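## Task

Take a loose grey peg and push it fully into a free hole of the yellow sulfur ball held by the other gripper, until it snaps in, without disturbing pegs already fitted to the ball.

## Robot and tools

Robot: two seven-joint Kinova Gen3 arms, left_arm and right_arm, each ending in a Robotiq 2F-85 two-finger gripper with a wrist camera. In the usual setup one gripper already holds the ball and the other picks up a peg and pushes it home.

Frames. Reported hand positions (metres) and quaternions (w,x,y,z) are in the scene frame: origin at table-top height halfway between the arm bases, +z up, +x forward over the table, +y toward left_arm. Arm names do not match image sides. Gripper axes: fingers point along its +z, and the pads move together along its y. end_effector_position is the point between the pads when closed; fingertips reach about 19 mm past it closed, 6 mm fully open. Printed poses can be off by a few centimetres, more at long reach.

Row layout. Every command row has 16 numbers, each in [-1, 1], covering both arms even if one stays still: left dx, dy, dz, rx, ry, rz, left gripper position, left gripper speed, then the same eight for the right arm. dx..rz are an offset, not a pose: measured along that arm's own Hand target axes, counted from the Hand target at the start of the action or move. Scale: 1.0 = 0.6 m for dx, dy, dz and 180 degrees for the rotation vector rx, ry, rz. Six zeros re-requests the current Hand target (useful when the hand has settled short). Sending the same offset again moves it further. Orientation commands are clipped to 32 degrees from the measured orientation per control step; big wrist turns can swing the elbow.

Gripper numbers are absolute. position: +1 fully open (85 mm), 0 about 45 mm, -1 shut; the scale is not linear, so check position_measured_pct (roughly 50 - 50*position). speed: -1 about 20 mm/s, 0 about 85, +1 about 150; faster closes grip harder. To hold, command a position narrower than the object; to release, a few mm wider. Repeating the last position and speed leaves the gripper unchanged; a 0 is a real command.

Tools.
- execute_actions(actions, cameras): actions is a list of actions; each action is a table of 1 to 15 rows run at 1/30 s per row, the last row held to fill 15 steps (0.5 s). Every row in an action counts from that action's start pose. An empty list returns state plus all images.
- move(target, speed, blend, blocking, cameras): straight-line path to one row or a list of up to 15 rows, all offsets from the same starting Hand targets. speed in m/s, 0.002 to 0.5 (default 0.25), one value or one per target. blend in metres rounds corners; 0 stops at each. Finger changes in later targets apply on arrival. No obstacle avoidance. blocking=false returns after about 0.5 s while it keeps running. Result adds a move: line (done, off_target, moving, held, fault) and limits (paced = pose clipped, held = steps withheld).
- wait(seconds 0 to 10, cameras): run the scene holding commands.
- stop(cameras): brake a running move; fingers continue.
- zoom_image(camera, region [x0,y0,x1,y1], at most 504x504 px) on the latest image of cam_head_left, cam_head_right, cam_left_wrist or cam_right_wrist (each 896x504).
- clear_fault(arm): release a torque-faulted left_arm or right_arm after a result reported it.
- read_manual(section): licence text only.
- finished_scene(scene 1 or 2): ends the scene irreversibly; do it only once the peg is locked and stays.

Results. Per arm: end_effector_position, quaternion, Hand target (last commanded pose, base for the next offsets), joint positions/velocities/torques, Flange force (gripper axes, includes held weight, noisy), motor temperatures. Per gripper: position_measured_pct; object_status 0 moving, 1 blocked opening, 2 stopped on an object before its target (firm grip), 3 reached target or pads met (empty or soft grip); motor_current_ma around 1000 when holding, near 0 empty. Readings under 98 while stopped mean something is between the pads. Wait up to 1.3 s after the fingers stop before judging.

Cautions. Arms are stiff: aiming even a few millimetres beyond a solid contact pushes hard, so approach slowly and pull back after contact. Joint torque over its limit (104.5 N m big joints, 51.3 N m wrist joints) or a 5-degree tracking error stops the arm until clear_fault. Never let the arms or grippers press each other, and never close a gripper on the other arm's fingers; a clearance check blocks some but not all collisions. Avoid dropping parts, releasing moving parts, slamming, gripping hard on a part still resting on the table, and anything falling off the table. Motors heat when holding loads, stretched out or straining; MOTOR HOT shows at 60 °C, and at 75 °C that arm sags for 30 s or more. Loose objects may get small random nudges. Thinking time lets the scene keep running.

Each tool is called after "Request:" by a JSON object that holds its "fn" and its "kwargs".

## Session

Request:
{"fn": "execute_actions", "kwargs": {"actions": []}}

Scene clock: 0.00 s.
left_arm: end_effector_position=(+0.2202, +0.0215, +0.1372) position_measured_pct=77.1 object_status=3 motor_current_ma=710 end_effector_quat_wxyz=(+0.417, +0.573, +0.560, -0.430) | right_arm: end_effector_position=(+0.4405, -0.4004, +0.2000) position_measured_pct=0.0 object_status=3 motor_current_ma=0 end_effector_quat_wxyz=(+0.000, +0.001, +1.000, +0.000)
Joint positions: left_arm=[21.782 -1.159 35.272 2.456 -41.788 0.808 -39.916] | right_arm=[-0.055 0.432 0 1.657 0 1.053 1.516]
Joint velocities: within noise
Joint torques (N m): no reading
Motor temperatures (°C): left_arm=[26 28 23 25 33 35 36] | right_arm=[30 26 23 26 31 33 43]
Flange force (N): no reading
Hand target: left_arm +0.2202, +0.0215, +0.1372; +0.417, +0.573, +0.560, -0.430 | right_arm +0.4405, -0.4004, +0.2000; +0.000, +0.001, +1.000, +0.000
Tool commands: left_gripper/position=-0.662745 left_gripper/speed=+1.0 right_gripper/position=+1.0 right_gripper/speed=+1.0

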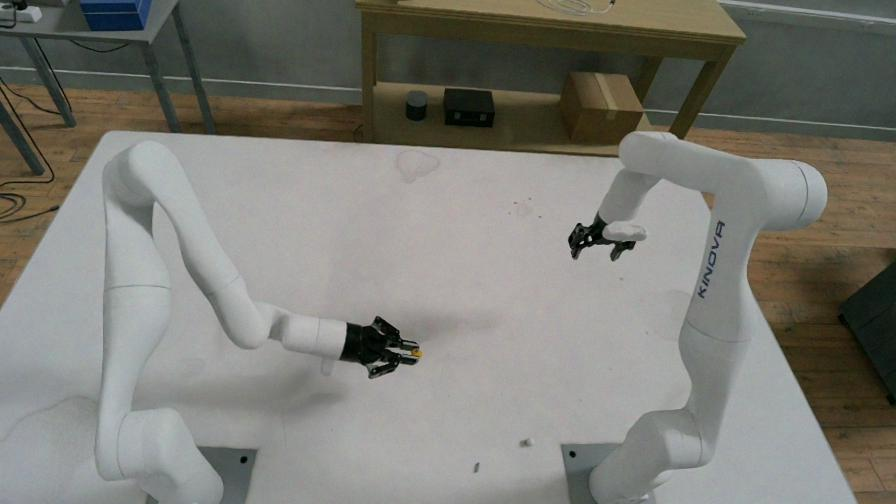

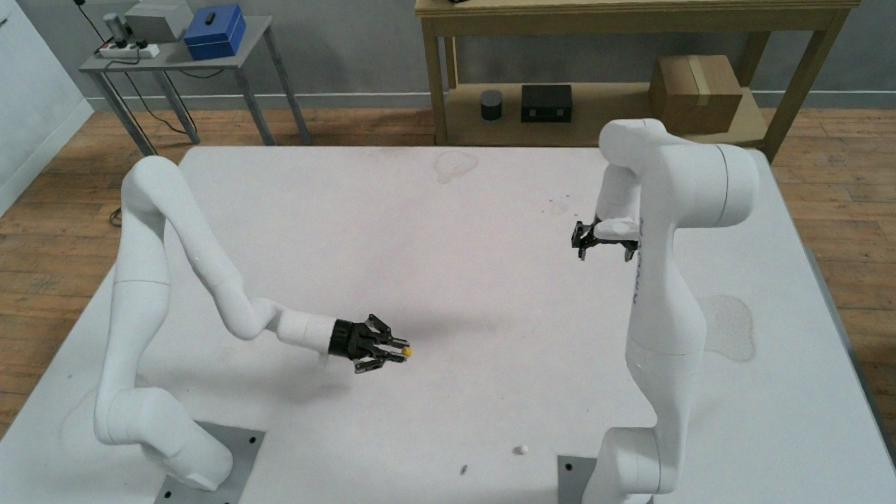

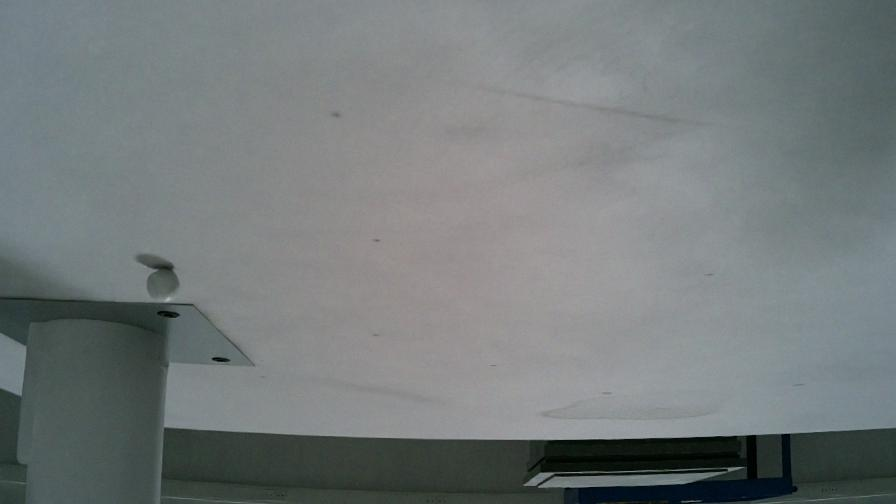

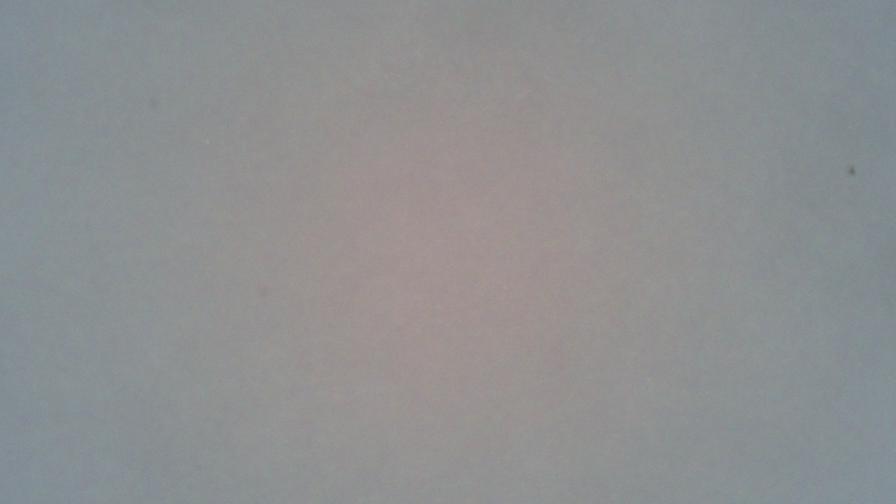

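Request:
{"fn": "zoom_image", "kwargs": {"camera": "cam_head_left", "region": [440, 410, 580, 500]}}

Request:
{"fn": "zoom_image", "kwargs": {"camera": "cam_head_right", "region": [430, 410, 570, 500]}}

Request:
{"fn": "zoom_image", "kwargs": {"camera": "cam_head_left", "region": [340, 300, 460, 390]}}

Request:
{"fn": "zoom_image", "kwargs": {"camera": "cam_head_right", "region": [340, 300, 460, 390]}}

Request:
{"fn": "zoom_image", "kwargs": {"camera": "cam_left_wrist", "region": [100, 220, 250, 320]}}

Scaled by 3.600 from the camera's 896x504 image, which has a finer 1280x720 frame.

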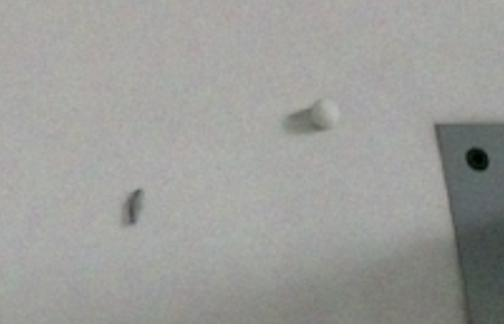

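Scaled by 3.600 from the camera's 896x504 image, which has a finer 1280x720 frame.

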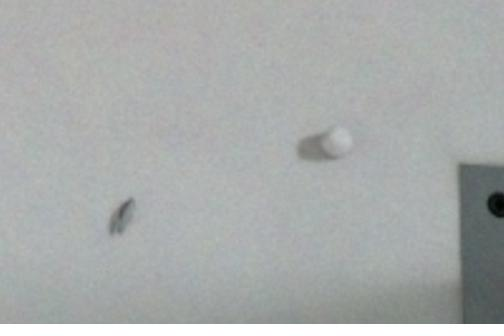

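Scaled by 4.200 from the camera's 896x504 image, which has a finer 1280x720 frame.

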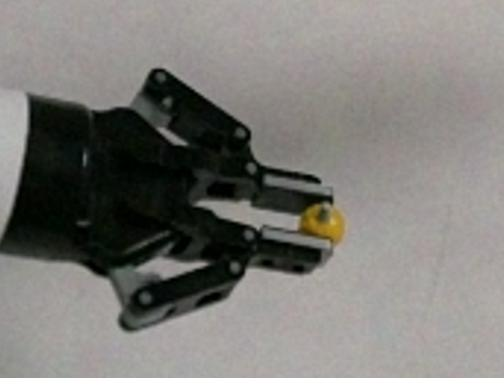

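Scaled by 4.200 from the camera's 896x504 image, which has a finer 1280x720 frame.

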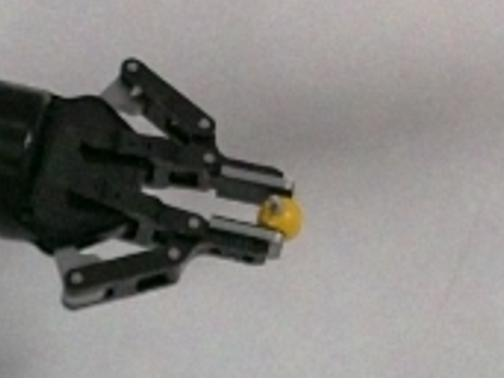

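Scaled by 3.360 from the camera's 896x504 image, which has a finer 1280x720 frame.

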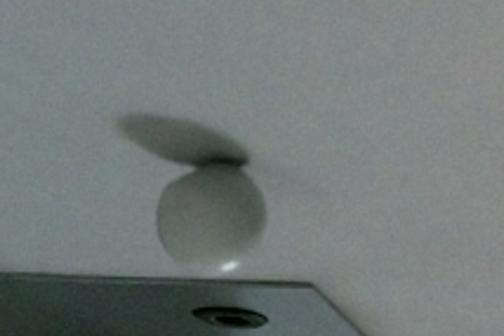

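Request:
{"fn": "move", "kwargs": {"target": [0,0,0,0,0,0,-0.662745,1,0.584,0.409,-0.083,0,0,0,1,1], "cameras": ["all"]}}

Scene clock: 47.33 s.
left_arm: end_effector_position=(+0.2202, +0.0215, +0.1372) position_measured_pct=77.1 object_status=3 motor_current_ma=710 end_effector_quat_wxyz=(+0.417, +0.573, +0.560, -0.430) | right_arm: end_effector_position=(+0.0908, -0.1541, +0.2498) position_measured_pct=0.0 object_status=3 motor_current_ma=0 end_effector_quat_wxyz=(+0.000, +0.001, +1.000, +0.000)
Joint positions: left_arm=[21.782 -1.159 35.272 2.456 -41.788 0.808 -39.916] | right_arm=[-0.731 -0.025 -0.529 2.07 -0.014 1.093 0.318]
Joint torques (N m): left_arm=[-1.4 12.67 5.78 4.1 -1.36 1.99 0.08] | right_arm=[-1.43 -7.11 -1.26 -6.19 -0.05 -0.35 0.19]
Flange force (N): left_arm=[-1.3 1.7 7.8] | right_arm=[-5.6 2.4 -6.0]
Hand target: left_arm +0.2202, +0.0215, +0.1372; +0.417, +0.573, +0.560, -0.430 | right_arm +0.0908, -0.1541, +0.2498; +0.000, +0.001, +1.000, +0.000
Off the commanded pose: left_arm 0.000 m, 0 deg | right_arm 0.000 m, 0 deg.
move: done

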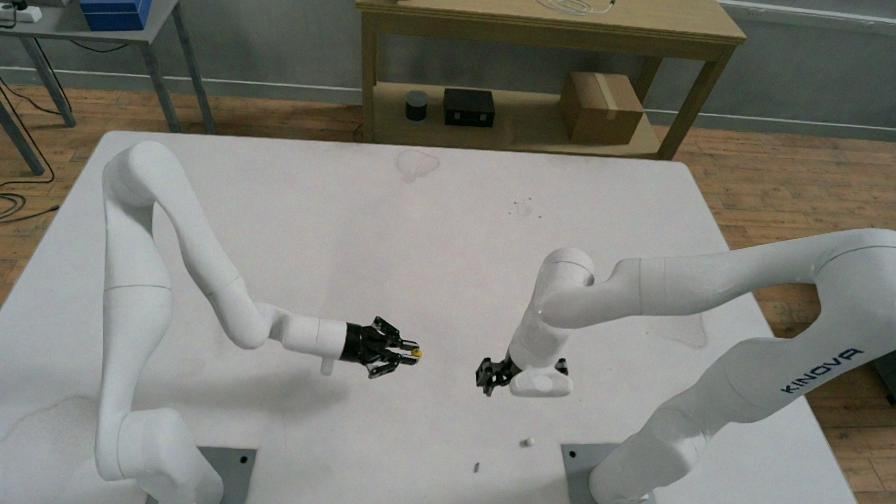

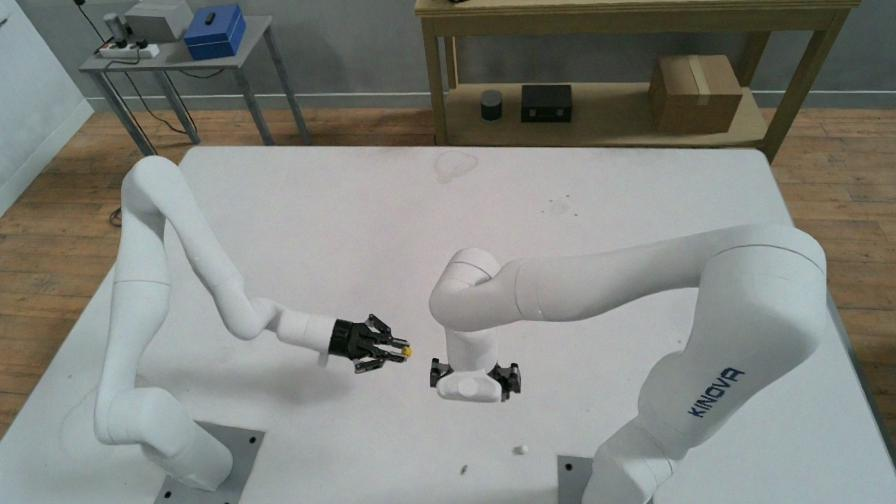

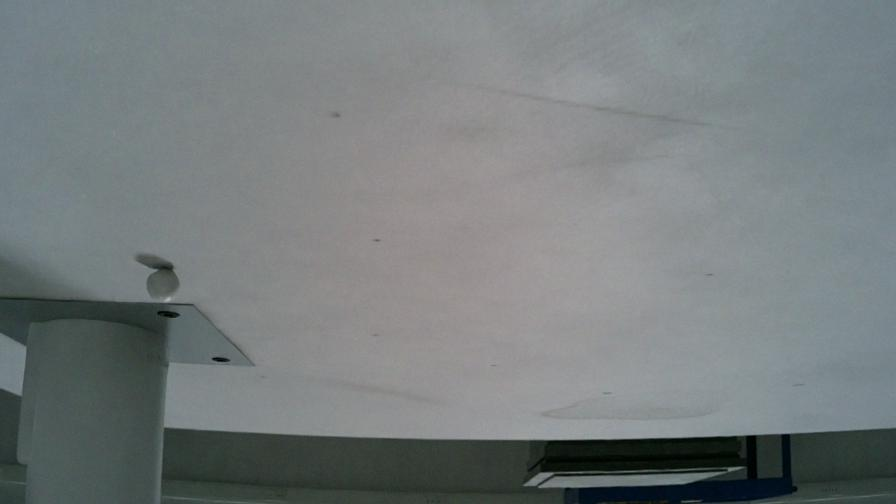

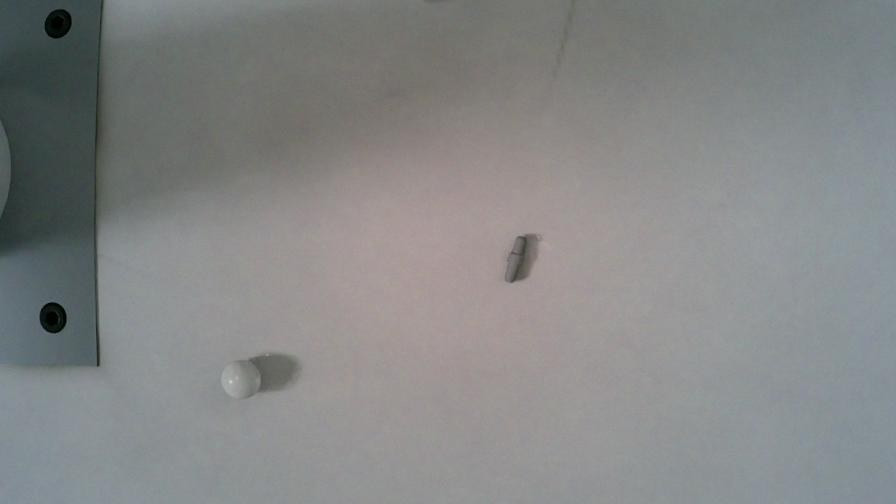

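Request:
{"fn": "zoom_image", "kwargs": {"camera": "cam_right_wrist", "region": [470, 215, 570, 305]}}

Scaled by 5.040 from the camera's 896x504 image, which has a finer 1280x720 frame.

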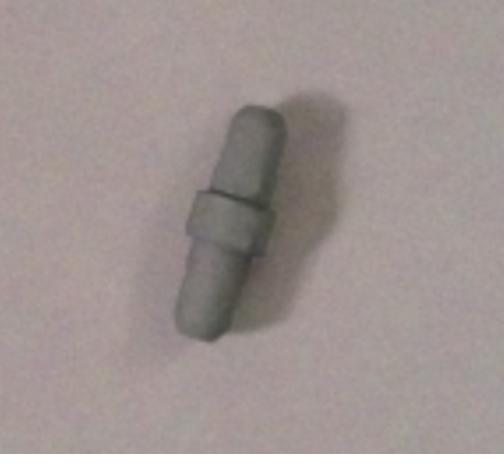

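Request:
{"fn": "move", "kwargs": {"target": [0,0,0,0,0,0,-0.662745,1,-0.309,0.265,0,0,0,0,1,1], "cameras": ["cam_right_wrist"]}}

Scene clock: 82.40 s.
left_arm: end_effector_position=(+0.2202, +0.0215, +0.1372) position_measured_pct=77.1 object_status=3 motor_current_ma=710 end_effector_quat_wxyz=(+0.417, +0.573, +0.560, -0.430) | right_arm: end_effector_position=(+0.2766, +0.0044, +0.2498) position_measured_pct=0.0 object_status=3 motor_current_ma=0 end_effector_quat_wxyz=(+0.000, +0.001, +1.000, +0.000)
Joint positions: left_arm=[21.782 -1.159 35.272 2.456 -41.788 0.808 -39.916] | right_arm=[-0.745 0.51 -0.426 1.39 0.212 1.286 0.389]
Joint torques (N m): left_arm=[-1.42 12.61 5.73 4.1 -1.39 2.01 0.11] | right_arm=[-1.37 -18.73 -2.77 -6.69 -0.08 -0.35 0.17]
Flange force (N): left_arm=[-1.6 1.6 7.9] | right_arm=[-6.8 5.4 -4.1]
Hand target: left_arm +0.2202, +0.0215, +0.1372; +0.417, +0.573, +0.560, -0.430 | right_arm +0.2766, +0.0044, +0.2498; +0.000, +0.001, +1.000, +0.000
Off the commanded pose: left_arm 0.000 m, 0 deg | right_arm 0.000 m, 0 deg.
move: done
Images, in order (width x height): cam_right_wrist 896x504.

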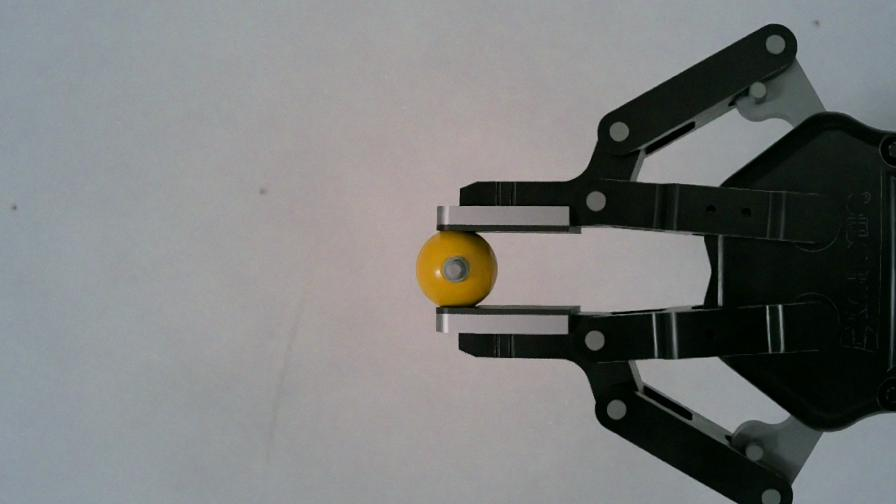

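Request:
{"fn": "move", "kwargs": {"target": [[0,0,0,0,0,0,-0.662745,1,0.061,-0.341,0.083,-0.385,0.385,0.385,1,1],[0,0,0,0,0,0,-0.662745,1,0.094,-0.167,0.288,-0.385,0.385,0.385,1,1]], "cameras": ["all"], "blend": [0.03,0]}}

Scene clock: 113.67 s.
left_arm: end_effector_position=(+0.2202, +0.0215, +0.1372) position_measured_pct=77.1 object_status=3 motor_current_ma=710 end_effector_quat_wxyz=(+0.417, +0.573, +0.560, -0.430) | right_arm: end_effector_position=(+0.2200, -0.0956, +0.0770) position_measured_pct=0.0 object_status=3 motor_current_ma=0 end_effector_quat_wxyz=(+0.499, -0.501, -0.499, -0.501)
Joint positions: left_arm=[21.782 -1.159 35.272 2.456 -41.788 0.808 -39.916] | right_arm=[0.525 1.611 -0.596 2.307 -1.523 0.783 2.162]
Joint torques (N m): left_arm=[-1.41 12.65 5.7 4.04 -1.42 1.97 0.11] | right_arm=[-1.32 -13.15 -6.95 8.29 1.17 2.06 0.12]
Flange force (N): left_arm=[-1.6 1.3 7.9] | right_arm=[-6.1 2.6 -5.0]
Hand target: left_arm +0.2202, +0.0215, +0.1372; +0.417, +0.573, +0.560, -0.430 | right_arm +0.2199, -0.0956, +0.0770; +0.499, -0.501, -0.499, -0.501
Off the commanded pose: left_arm 0.000 m, 0 deg | right_arm 0.000 m, 0 deg.
move: done

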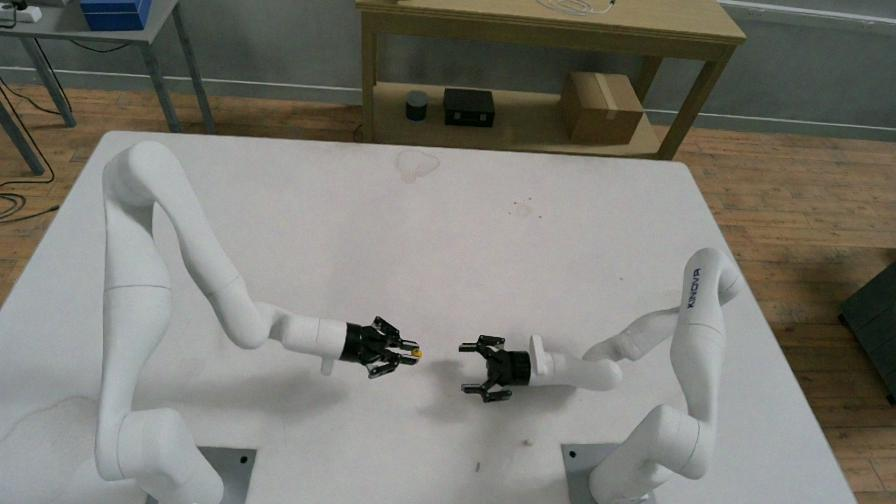

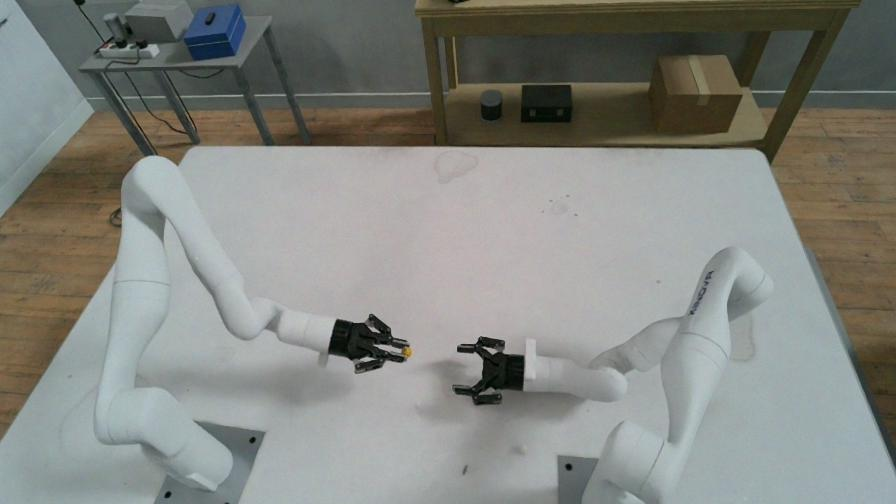

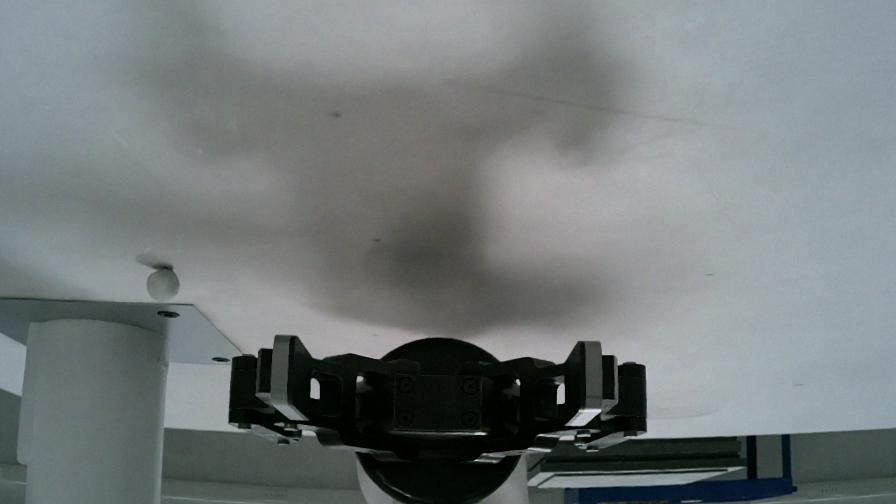

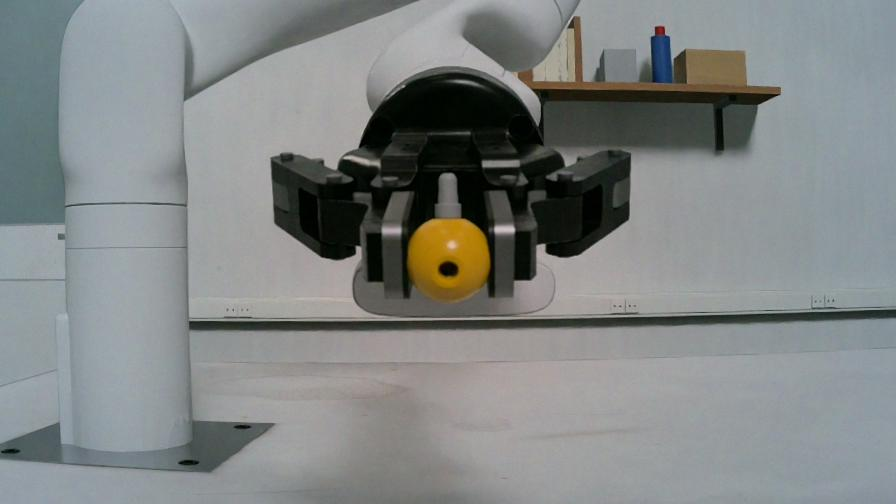

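Request:
{"fn": "zoom_image", "kwargs": {"camera": "cam_right_wrist", "region": [360, 160, 540, 320]}}

Scaled by 2.800 from the camera's 896x504 image, which has a finer 1280x720 frame.

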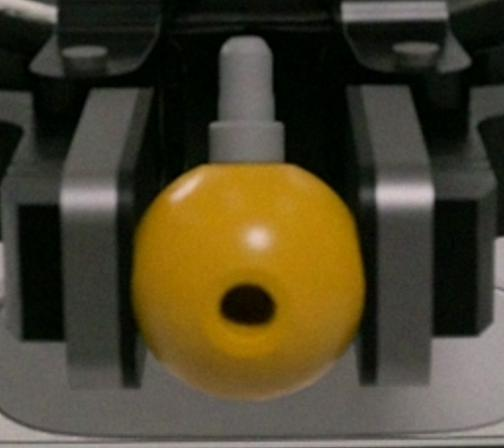

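Request:
{"fn": "move", "kwargs": {"target": [0,0,0,0,0,0,-0.662745,1,0.17,0,0.071,0.104,0,0.985,1,1], "cameras": ["cam_right_wrist"]}}

Request:
{"fn": "zoom_image", "kwargs": {"camera": "cam_right_wrist", "region": [350, 150, 550, 350]}}

Scene clock: 218.70 s.
left_arm: end_effector_position=(+0.2202, +0.0215, +0.1372) position_measured_pct=77.1 object_status=3 motor_current_ma=710 end_effector_quat_wxyz=(+0.417, +0.573, +0.560, -0.430) | right_arm: end_effector_position=(+0.2201, -0.0531, +0.1790) position_measured_pct=0.0 object_status=3 motor_current_ma=0 end_effector_quat_wxyz=(+0.558, -0.451, +0.438, +0.542)
Joint positions: left_arm=[21.782 -1.159 35.272 2.456 -41.788 0.808 -39.916] | right_arm=[0.277 1.493 -0.611 2.37 -1.654 1.131 -0.91]
Joint torques (N m): left_arm=[-1.4 12.68 5.75 4.02 -1.42 1.99 0.08] | right_arm=[-1.4 -14.08 -6.97 7.09 1.51 1.97 0.19]
Flange force (N): left_arm=[-1.5 1.3 7.8] | right_arm=[4.9 -4.5 -5.8]
Hand target: left_arm +0.2202, +0.0215, +0.1372; +0.417, +0.573, +0.560, -0.430 | right_arm +0.2201, -0.0531, +0.1790; +0.558, -0.451, +0.438, +0.542
Off the commanded pose: left_arm 0.000 m, 0 deg | right_arm 0.000 m, 0 deg.
move: done
Images, in order (width x height): cam_right_wrist 896x504.

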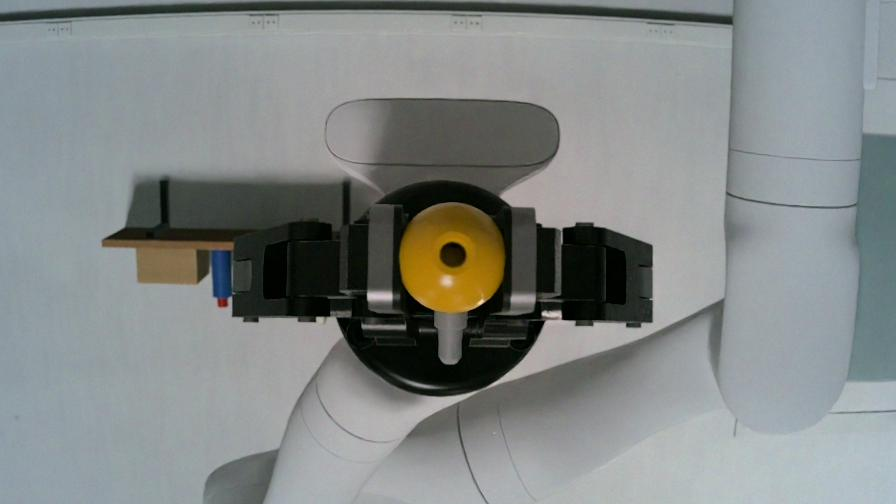

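Scaled by 2.520 from the camera's 896x504 image, which has a finer 1280x720 frame.

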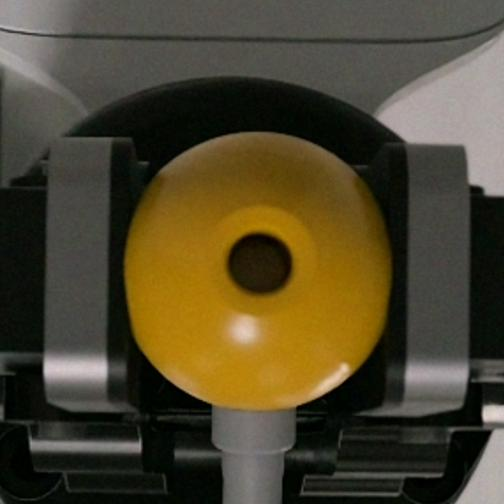

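Request:
{"fn": "move", "kwargs": {"target": [[0,0,0,0,0,0,-0.662745,1,0,0.05,-0.1,0,0,0,1,1],[0,0,0,0,0,0,-0.662745,1,0.061,0.2908,-0.1457,0.4938,0.3960,0.4080,-0.6,1]], "blend": [0.02,0], "cameras": ["cam_right_wrist","cam_head_left"]}}

Scene clock: 326.33 s.
left_arm: end_effector_position=(+0.2202, +0.0215, +0.1372) position_measured_pct=77.1 object_status=3 motor_current_ma=710 end_effector_quat_wxyz=(+0.417, +0.573, +0.560, -0.430) | right_arm: end_effector_position=(+0.1253, -0.1198, +0.1439) position_measured_pct=0.0 object_status=3 motor_current_ma=0 end_effector_quat_wxyz=(+0.414, -0.271, +0.574, +0.652)
Joint positions: left_arm=[21.782 -1.159 35.272 2.456 -41.788 0.808 -39.916] | right_arm=[0.74 1.941 -0.442 2.583 -1.56 0.793 -0.97]
Joint torques (N m): left_arm=[-1.43 12.63 5.73 4.05 -1.42 1.99 0.09] | right_arm=[-1.34 -9.12 -4.82 11.84 1.79 0.76 0.13]
Flange force (N): left_arm=[-1.6 1.4 7.9] | right_arm=[7.1 -2.7 -9.5]
Hand target: left_arm +0.2202, +0.0215, +0.1372; +0.417, +0.573, +0.560, -0.430 | right_arm +0.1253, -0.1198, +0.1439; +0.414, -0.271, +0.574, +0.652 (not the last commanded pose)
Tool commands: left_gripper/position=-0.662745 left_gripper/speed=+1.0 right_gripper/position=+1.0 right_gripper/speed=+1.0
Off the commanded pose: left_arm 0.000 m, 0 deg | right_arm 0.083 m, 115 deg.
move: held (right_arm; a check stopped the path); path passed 1 of 2 targets; target 2's new numbers were not sent; limits=paced,held
pose unreachable (right arm): on one or more control steps of this call, first in action 0 (counted from 0), this arm could not follow its commanded pose, so it was not sent that pose on those steps. It may still have moved: this result reports where it is.
cause: moving toward the commanded pose would bring two parts of the arm too close to each other (its base and another part of the arm, with joints 1 (waist) to 6 (wrist pitch) between them, 6 mm apart when it was first held).
Images, in order (width x height): cam_head_left 896x504, cam_right_wrist 896x504.

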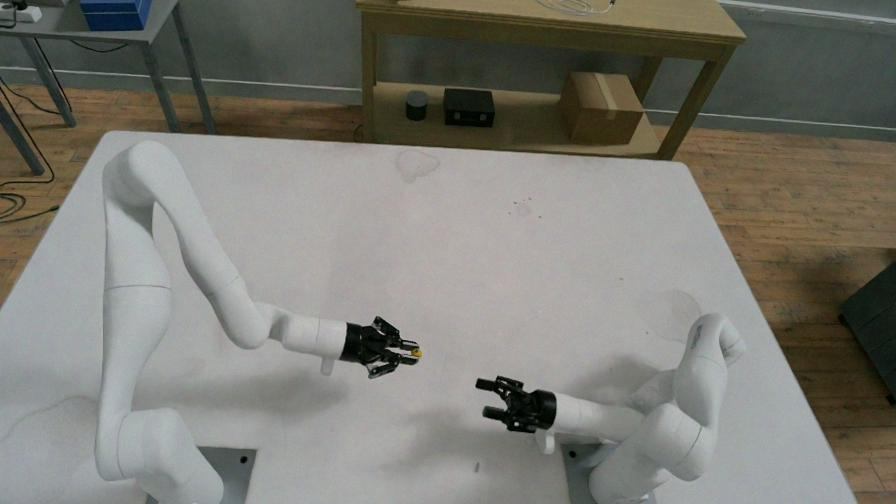

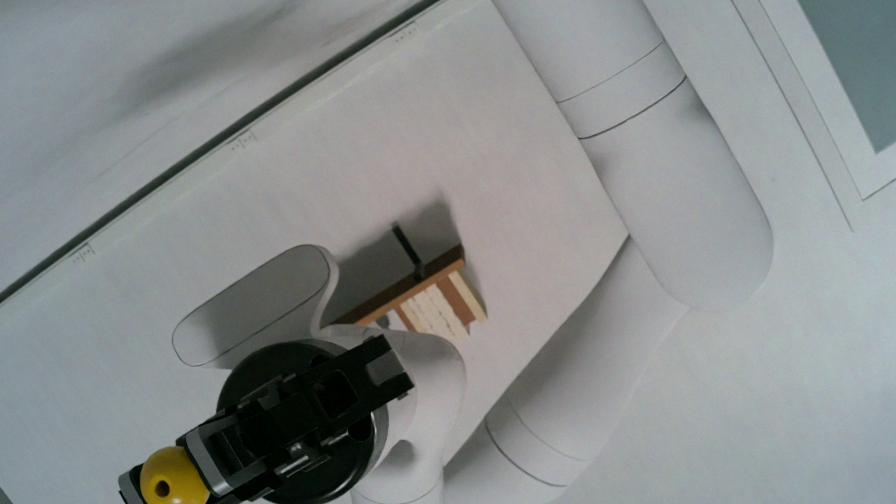

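Request:
{"fn": "move", "kwargs": {"target": [[0,0,0,0,0,0,-0.662745,1,-0.3519,-0.0409,-0.0542,0.5293,0.2502,0.2578,1,1],[0,0,0,0,0,0,-0.662745,1,0.0957,0.0903,-0.0399,0.5293,0.2502,0.2578,-0.6,1]], "blend": [0.03,0], "cameras": ["cam_right_wrist","cam_head_left"]}}

Scene clock: 344.47 s.
left_arm: end_effector_position=(+0.2202, +0.0215, +0.1372) position_measured_pct=77.1 object_status=3 motor_current_ma=710 end_effector_quat_wxyz=(+0.417, +0.573, +0.560, -0.430) | right_arm: end_effector_position=(+0.0470, -0.1298, +0.1201) position_measured_pct=80.1 object_status=0 motor_current_ma=0 end_effector_quat_wxyz=(+0.000, +0.124, +0.992, +0.000)
Joint positions: left_arm=[21.782 -1.159 35.272 2.456 -41.788 0.808 -39.916] | right_arm=[0.834 -1.021 -1.455 2.284 -1.073 1.301 -5.019]
Joint torques (N m): left_arm=[-1.46 12.6 5.73 4.03 -1.39 2.01 0.1] | right_arm=[-1.33 11.58 4.17 -2.3 -0.06 -0.33 0.16]
Flange force (N): left_arm=[-1.7 1.4 7.9] | right_arm=[-2.5 5.1 -6.8]
Hand target: left_arm +0.2202, +0.0215, +0.1372; +0.417, +0.573, +0.560, -0.430 | right_arm +0.0470, -0.1298, +0.1201; +0.000, +0.124, +0.992, +0.000
Off the commanded pose: left_arm 0.000 m, 0 deg | right_arm 0.000 m, 0 deg.
move: done; limits=paced
Images, in order (width x height): cam_head_left 896x504, cam_right_wrist 896x504.

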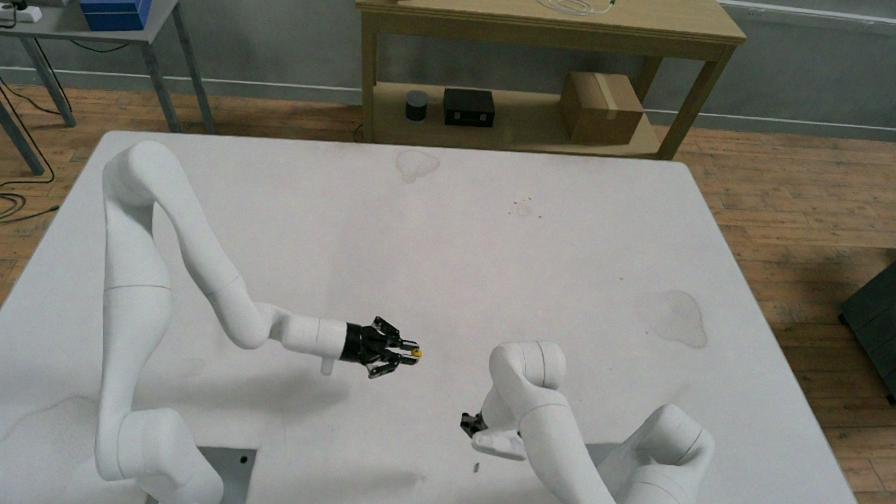

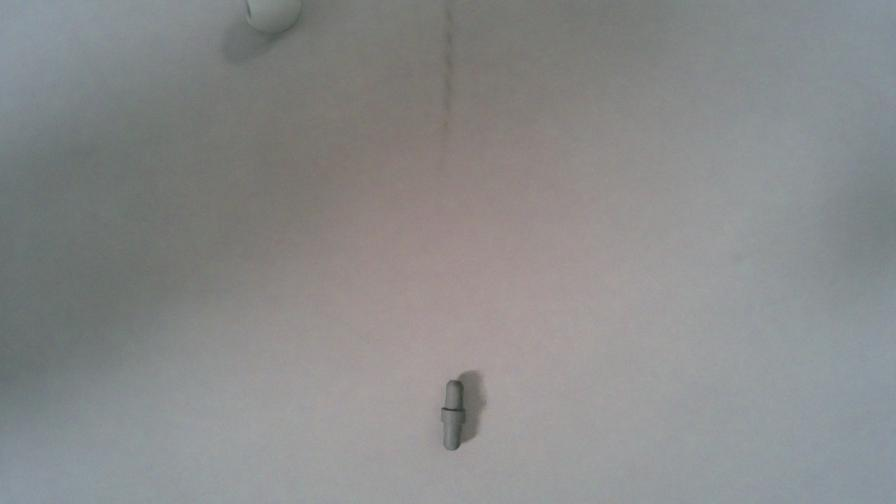

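Request:
{"fn": "wait", "kwargs": {"seconds": 0.5, "cameras": ["cam_head_right","cam_right_wrist","cam_head_left"]}}

Request:
{"fn": "zoom_image", "kwargs": {"camera": "cam_right_wrist", "region": [390, 344, 520, 474]}}

Request:
{"fn": "zoom_image", "kwargs": {"camera": "cam_head_left", "region": [420, 420, 580, 504]}}

Request:
{"fn": "zoom_image", "kwargs": {"camera": "cam_head_right", "region": [400, 400, 600, 504]}}

Scene clock: 355.83 s.
left_arm: end_effector_position=(+0.2202, +0.0215, +0.1372) position_measured_pct=77.1 object_status=3 motor_current_ma=710 end_effector_quat_wxyz=(+0.417, +0.573, +0.560, -0.430) | right_arm: end_effector_position=(+0.0470, -0.1298, +0.1201) position_measured_pct=80.1 object_status=3 motor_current_ma=0 end_effector_quat_wxyz=(+0.000, +0.124, +0.992, +0.000)
Joint positions: left_arm=[21.782 -1.159 35.272 2.456 -41.788 0.808 -39.916] | right_arm=[0.834 -1.021 -1.455 2.284 -1.073 1.301 -5.019]
Joint torques (N m): left_arm=[-1.44 12.65 5.71 4.05 -1.38 1.97 0.07] | right_arm=[-1.33 11.59 4.21 -2.31 -0.03 -0.32 0.18]
Flange force (N): left_arm=[-1.6 1.5 7.9] | right_arm=[-2.4 5.2 -6.6]
Hand target: left_arm +0.2202, +0.0215, +0.1372; +0.417, +0.573, +0.560, -0.430 | right_arm +0.0470, -0.1298, +0.1201; +0.000, +0.124, +0.992, +0.000
Tool commands: left_gripper/position=-0.662745 left_gripper/speed=+1.0 right_gripper/position=-0.6 right_gripper/speed=+1.0
Off the commanded pose: left_arm 0.000 m, 0 deg | right_arm 0.000 m, 0 deg.
wait: 0.50 s; at rest from the start
Images, in order (width x height): cam_head_left 896x504, cam_head_right 896x504, cam_right_wrist 896x504.

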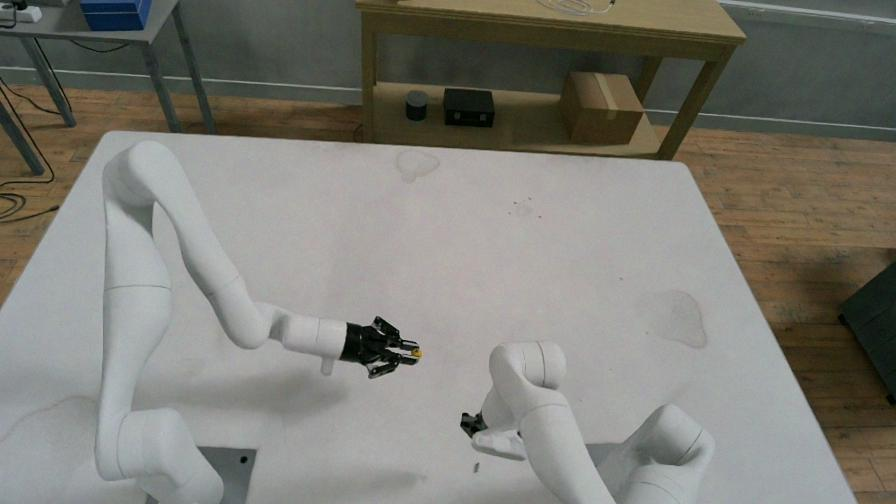

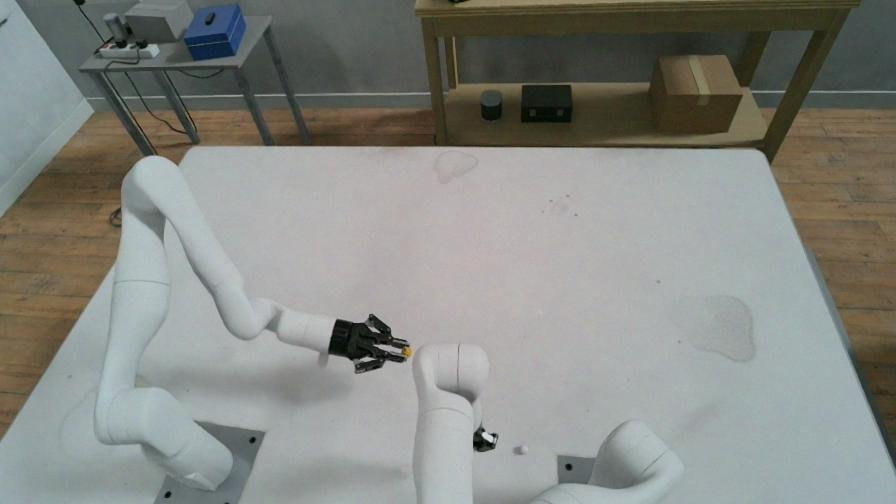

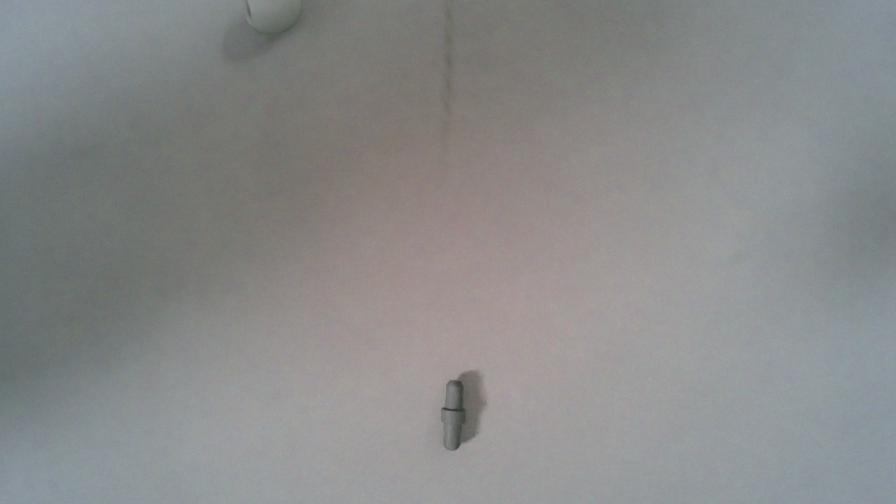

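Scaled by 3.877 from the camera's 896x504 image, which has a finer 1280x720 frame.

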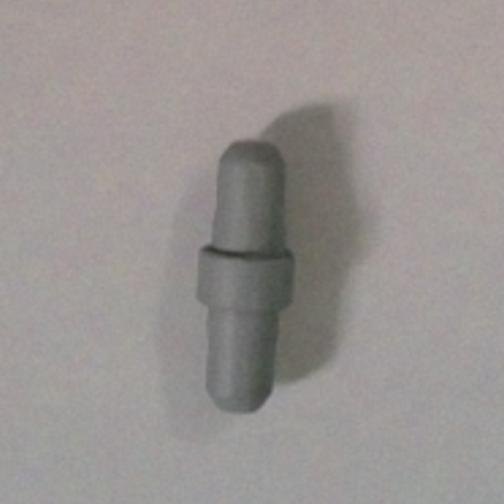

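Scaled by 3.150 from the camera's 896x504 image, which has a finer 1280x720 frame.

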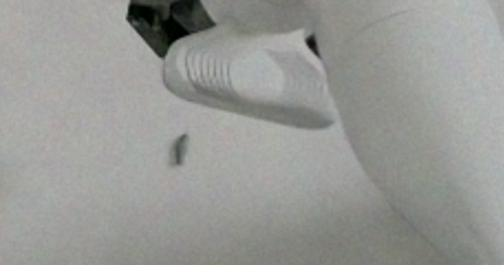

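Scaled by 2.520 from the camera's 896x504 image, which has a finer 1280x720 frame.

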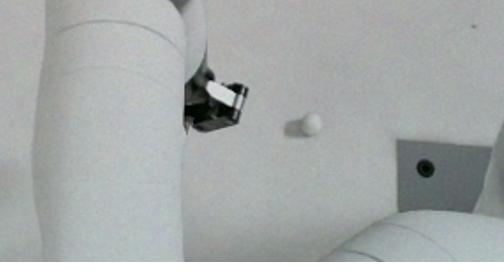

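Request:
{"fn": "move", "kwargs": {"target": [0,0,0,0,0,0,-0.662745,1,-0.0017,0.0022,0.158,0,0,0.0111,-0.6,1], "speed": 0.1}}

Request:
{"fn": "move", "kwargs": {"target": [0,0,0,0,0,0,-0.662745,1,0,0,0.005,0,0,0,-0.6,1], "speed": 0.01}}

Scene clock: 390.50 s.
left_arm: end_effector_position=(+0.2202, +0.0215, +0.1372) position_measured_pct=77.1 object_status=3 motor_current_ma=710 end_effector_quat_wxyz=(+0.417, +0.573, +0.560, -0.430) | right_arm: end_effector_position=(+0.0482, -0.1288, +0.0253) position_measured_pct=80.1 object_status=3 motor_current_ma=0 end_effector_quat_wxyz=(+0.000, +0.141, +0.990, +0.000)
Joint positions: left_arm=[21.782 -1.159 35.272 2.456 -41.788 0.808 -39.916] | right_arm=[0.949 -1.2 -1.72 2.381 -1.409 1.205 -4.863]
Joint torques (N m): left_arm=[-1.36 12.6 5.74 4.06 -1.4 2.02 0.11] | right_arm=[-1.34 12.92 4.38 0.41 0.01 -0.31 0.19]
Flange force (N): left_arm=[-1.6 1.7 7.6] | right_arm=[-3.4 6.3 -4.6]
Hand target: left_arm +0.2202, +0.0215, +0.1372; +0.417, +0.573, +0.560, -0.430 | right_arm +0.0482, -0.1288, +0.0253; +0.000, +0.141, +0.990, +0.000
Off the commanded pose: left_arm 0.000 m, 0 deg | right_arm 0.000 m, 0 deg.
move: done

Scene clock: 391.20 s.
left_arm: end_effector_position=(+0.2202, +0.0215, +0.1372) position_measured_pct=77.1 object_status=3 motor_current_ma=710 end_effector_quat_wxyz=(+0.417, +0.573, +0.560, -0.430) | right_arm: end_effector_position=(+0.0482, -0.1288, +0.0223) position_measured_pct=80.1 object_status=3 motor_current_ma=0 end_effector_quat_wxyz=(+0.000, +0.141, +0.990, +0.000)
Joint positions: left_arm=[21.782 -1.159 35.272 2.456 -41.788 0.808 -39.916] | right_arm=[0.952 -1.207 -1.728 2.383 -1.421 1.204 -4.857]
Joint torques (N m): left_arm=[-1.43 12.62 5.78 4.03 -1.39 2.02 0.06] | right_arm=[-1.35 13.01 4.24 0.55 0.05 -0.33 0.19]
Flange force (N): left_arm=[-1.6 1.6 7.7] | right_arm=[-3.5 6.5 -4.6]
Hand target: left_arm +0.2202, +0.0215, +0.1372; +0.417, +0.573, +0.560, -0.430 | right_arm +0.0482, -0.1288, +0.0223; +0.000, +0.141, +0.990, +0.000
Off the commanded pose: left_arm 0.000 m, 0 deg | right_arm 0.000 m, 0 deg.
move: done

Request:
{"fn": "move", "kwargs": {"target": [0,0,0,0,0,0,-0.662745,1,0,0,0.0025,0,0,0,-0.6,1], "speed": 0.01}}

Request:
{"fn": "move", "kwargs": {"target": [0,0,0,0,0,0,-0.662745,1,0,0,0.0017,0,0,0,-0.6,1], "speed": 0.01, "cameras": ["cam_head_left","cam_head_right"]}}

Request:
{"fn": "zoom_image", "kwargs": {"camera": "cam_head_left", "region": [430, 410, 530, 490]}}

Scene clock: 397.97 s.
left_arm: end_effector_position=(+0.2202, +0.0215, +0.1372) position_measured_pct=77.1 object_status=3 motor_current_ma=710 end_effector_quat_wxyz=(+0.417, +0.573, +0.560, -0.430) | right_arm: end_effector_position=(+0.0482, -0.1288, +0.0208) position_measured_pct=80.1 object_status=3 motor_current_ma=0 end_effector_quat_wxyz=(+0.000, +0.141, +0.990, +0.000)
Joint positions: left_arm=[21.782 -1.159 35.272 2.456 -41.788 0.808 -39.916] | right_arm=[0.953 -1.21 -1.732 2.384 -1.427 1.203 -4.854]
Joint torques (N m): left_arm=[-1.45 12.63 5.73 4.02 -1.4 2.03 0.09] | right_arm=[-1.34 13.07 4.23 0.59 -0.06 -0.33 0.17]
Flange force (N): left_arm=[-1.6 1.4 7.9] | right_arm=[-3.5 6.4 -4.9]
Hand target: left_arm +0.2202, +0.0215, +0.1372; +0.417, +0.573, +0.560, -0.430 | right_arm +0.0482, -0.1288, +0.0208; +0.000, +0.141, +0.990, +0.000
Off the commanded pose: left_arm 0.000 m, 0 deg | right_arm 0.000 m, 0 deg.
move: done

Scene clock: 398.67 s.
left_arm: end_effector_position=(+0.2202, +0.0215, +0.1372) position_measured_pct=77.1 object_status=3 motor_current_ma=710 end_effector_quat_wxyz=(+0.417, +0.573, +0.560, -0.430) | right_arm: end_effector_position=(+0.0482, -0.1288, +0.0198) position_measured_pct=80.1 object_status=3 motor_current_ma=0 end_effector_quat_wxyz=(+0.000, +0.141, +0.990, +0.000)
Joint positions: left_arm=[21.782 -1.159 35.272 2.456 -41.788 0.808 -39.916] | right_arm=[0.954 -1.212 -1.735 2.384 -1.431 1.203 -4.853]
Joint torques (N m): left_arm=[-1.41 12.64 5.72 4.03 -1.41 1.98 0.07] | right_arm=[-1.38 13.07 4.23 0.62 -0.06 -0.32 0.16]
Flange force (N): left_arm=[-1.6 1.4 7.8] | right_arm=[-3.7 6.4 -4.9]
Hand target: left_arm +0.2202, +0.0215, +0.1372; +0.417, +0.573, +0.560, -0.430 | right_arm +0.0482, -0.1288, +0.0198; +0.000, +0.141, +0.990, +0.000
Off the commanded pose: left_arm 0.000 m, 0 deg | right_arm 0.000 m, 0 deg.
move: done
Images, in order (width x height): cam_head_left 896x504, cam_head_right 896x504.

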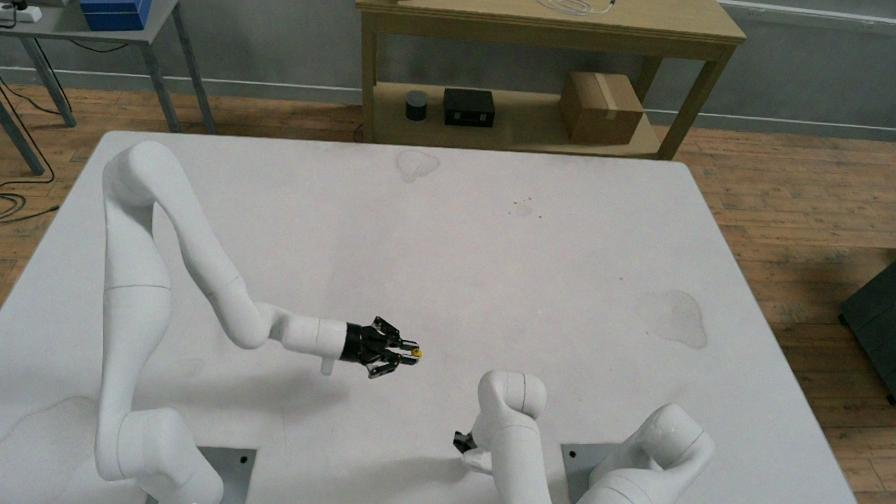

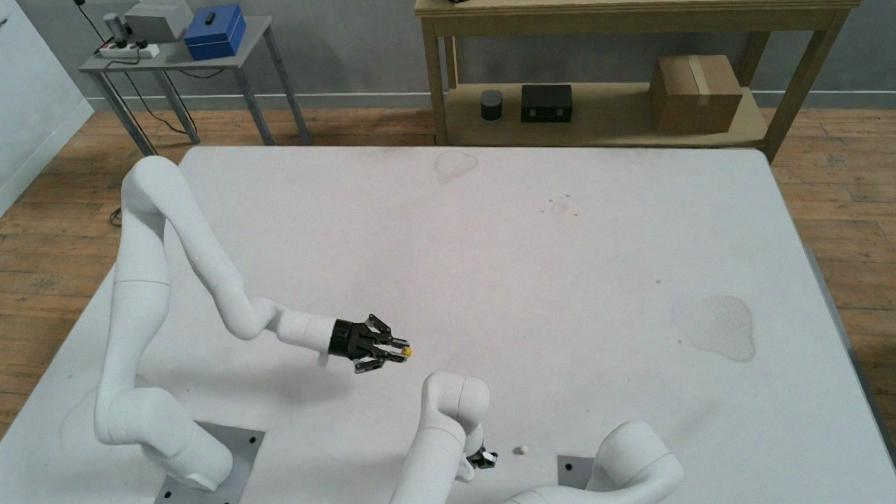

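Scaled by 5.040 from the camera's 896x504 image, which has a finer 1280x720 frame.

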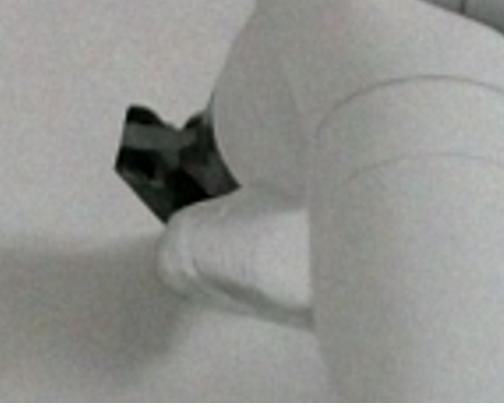

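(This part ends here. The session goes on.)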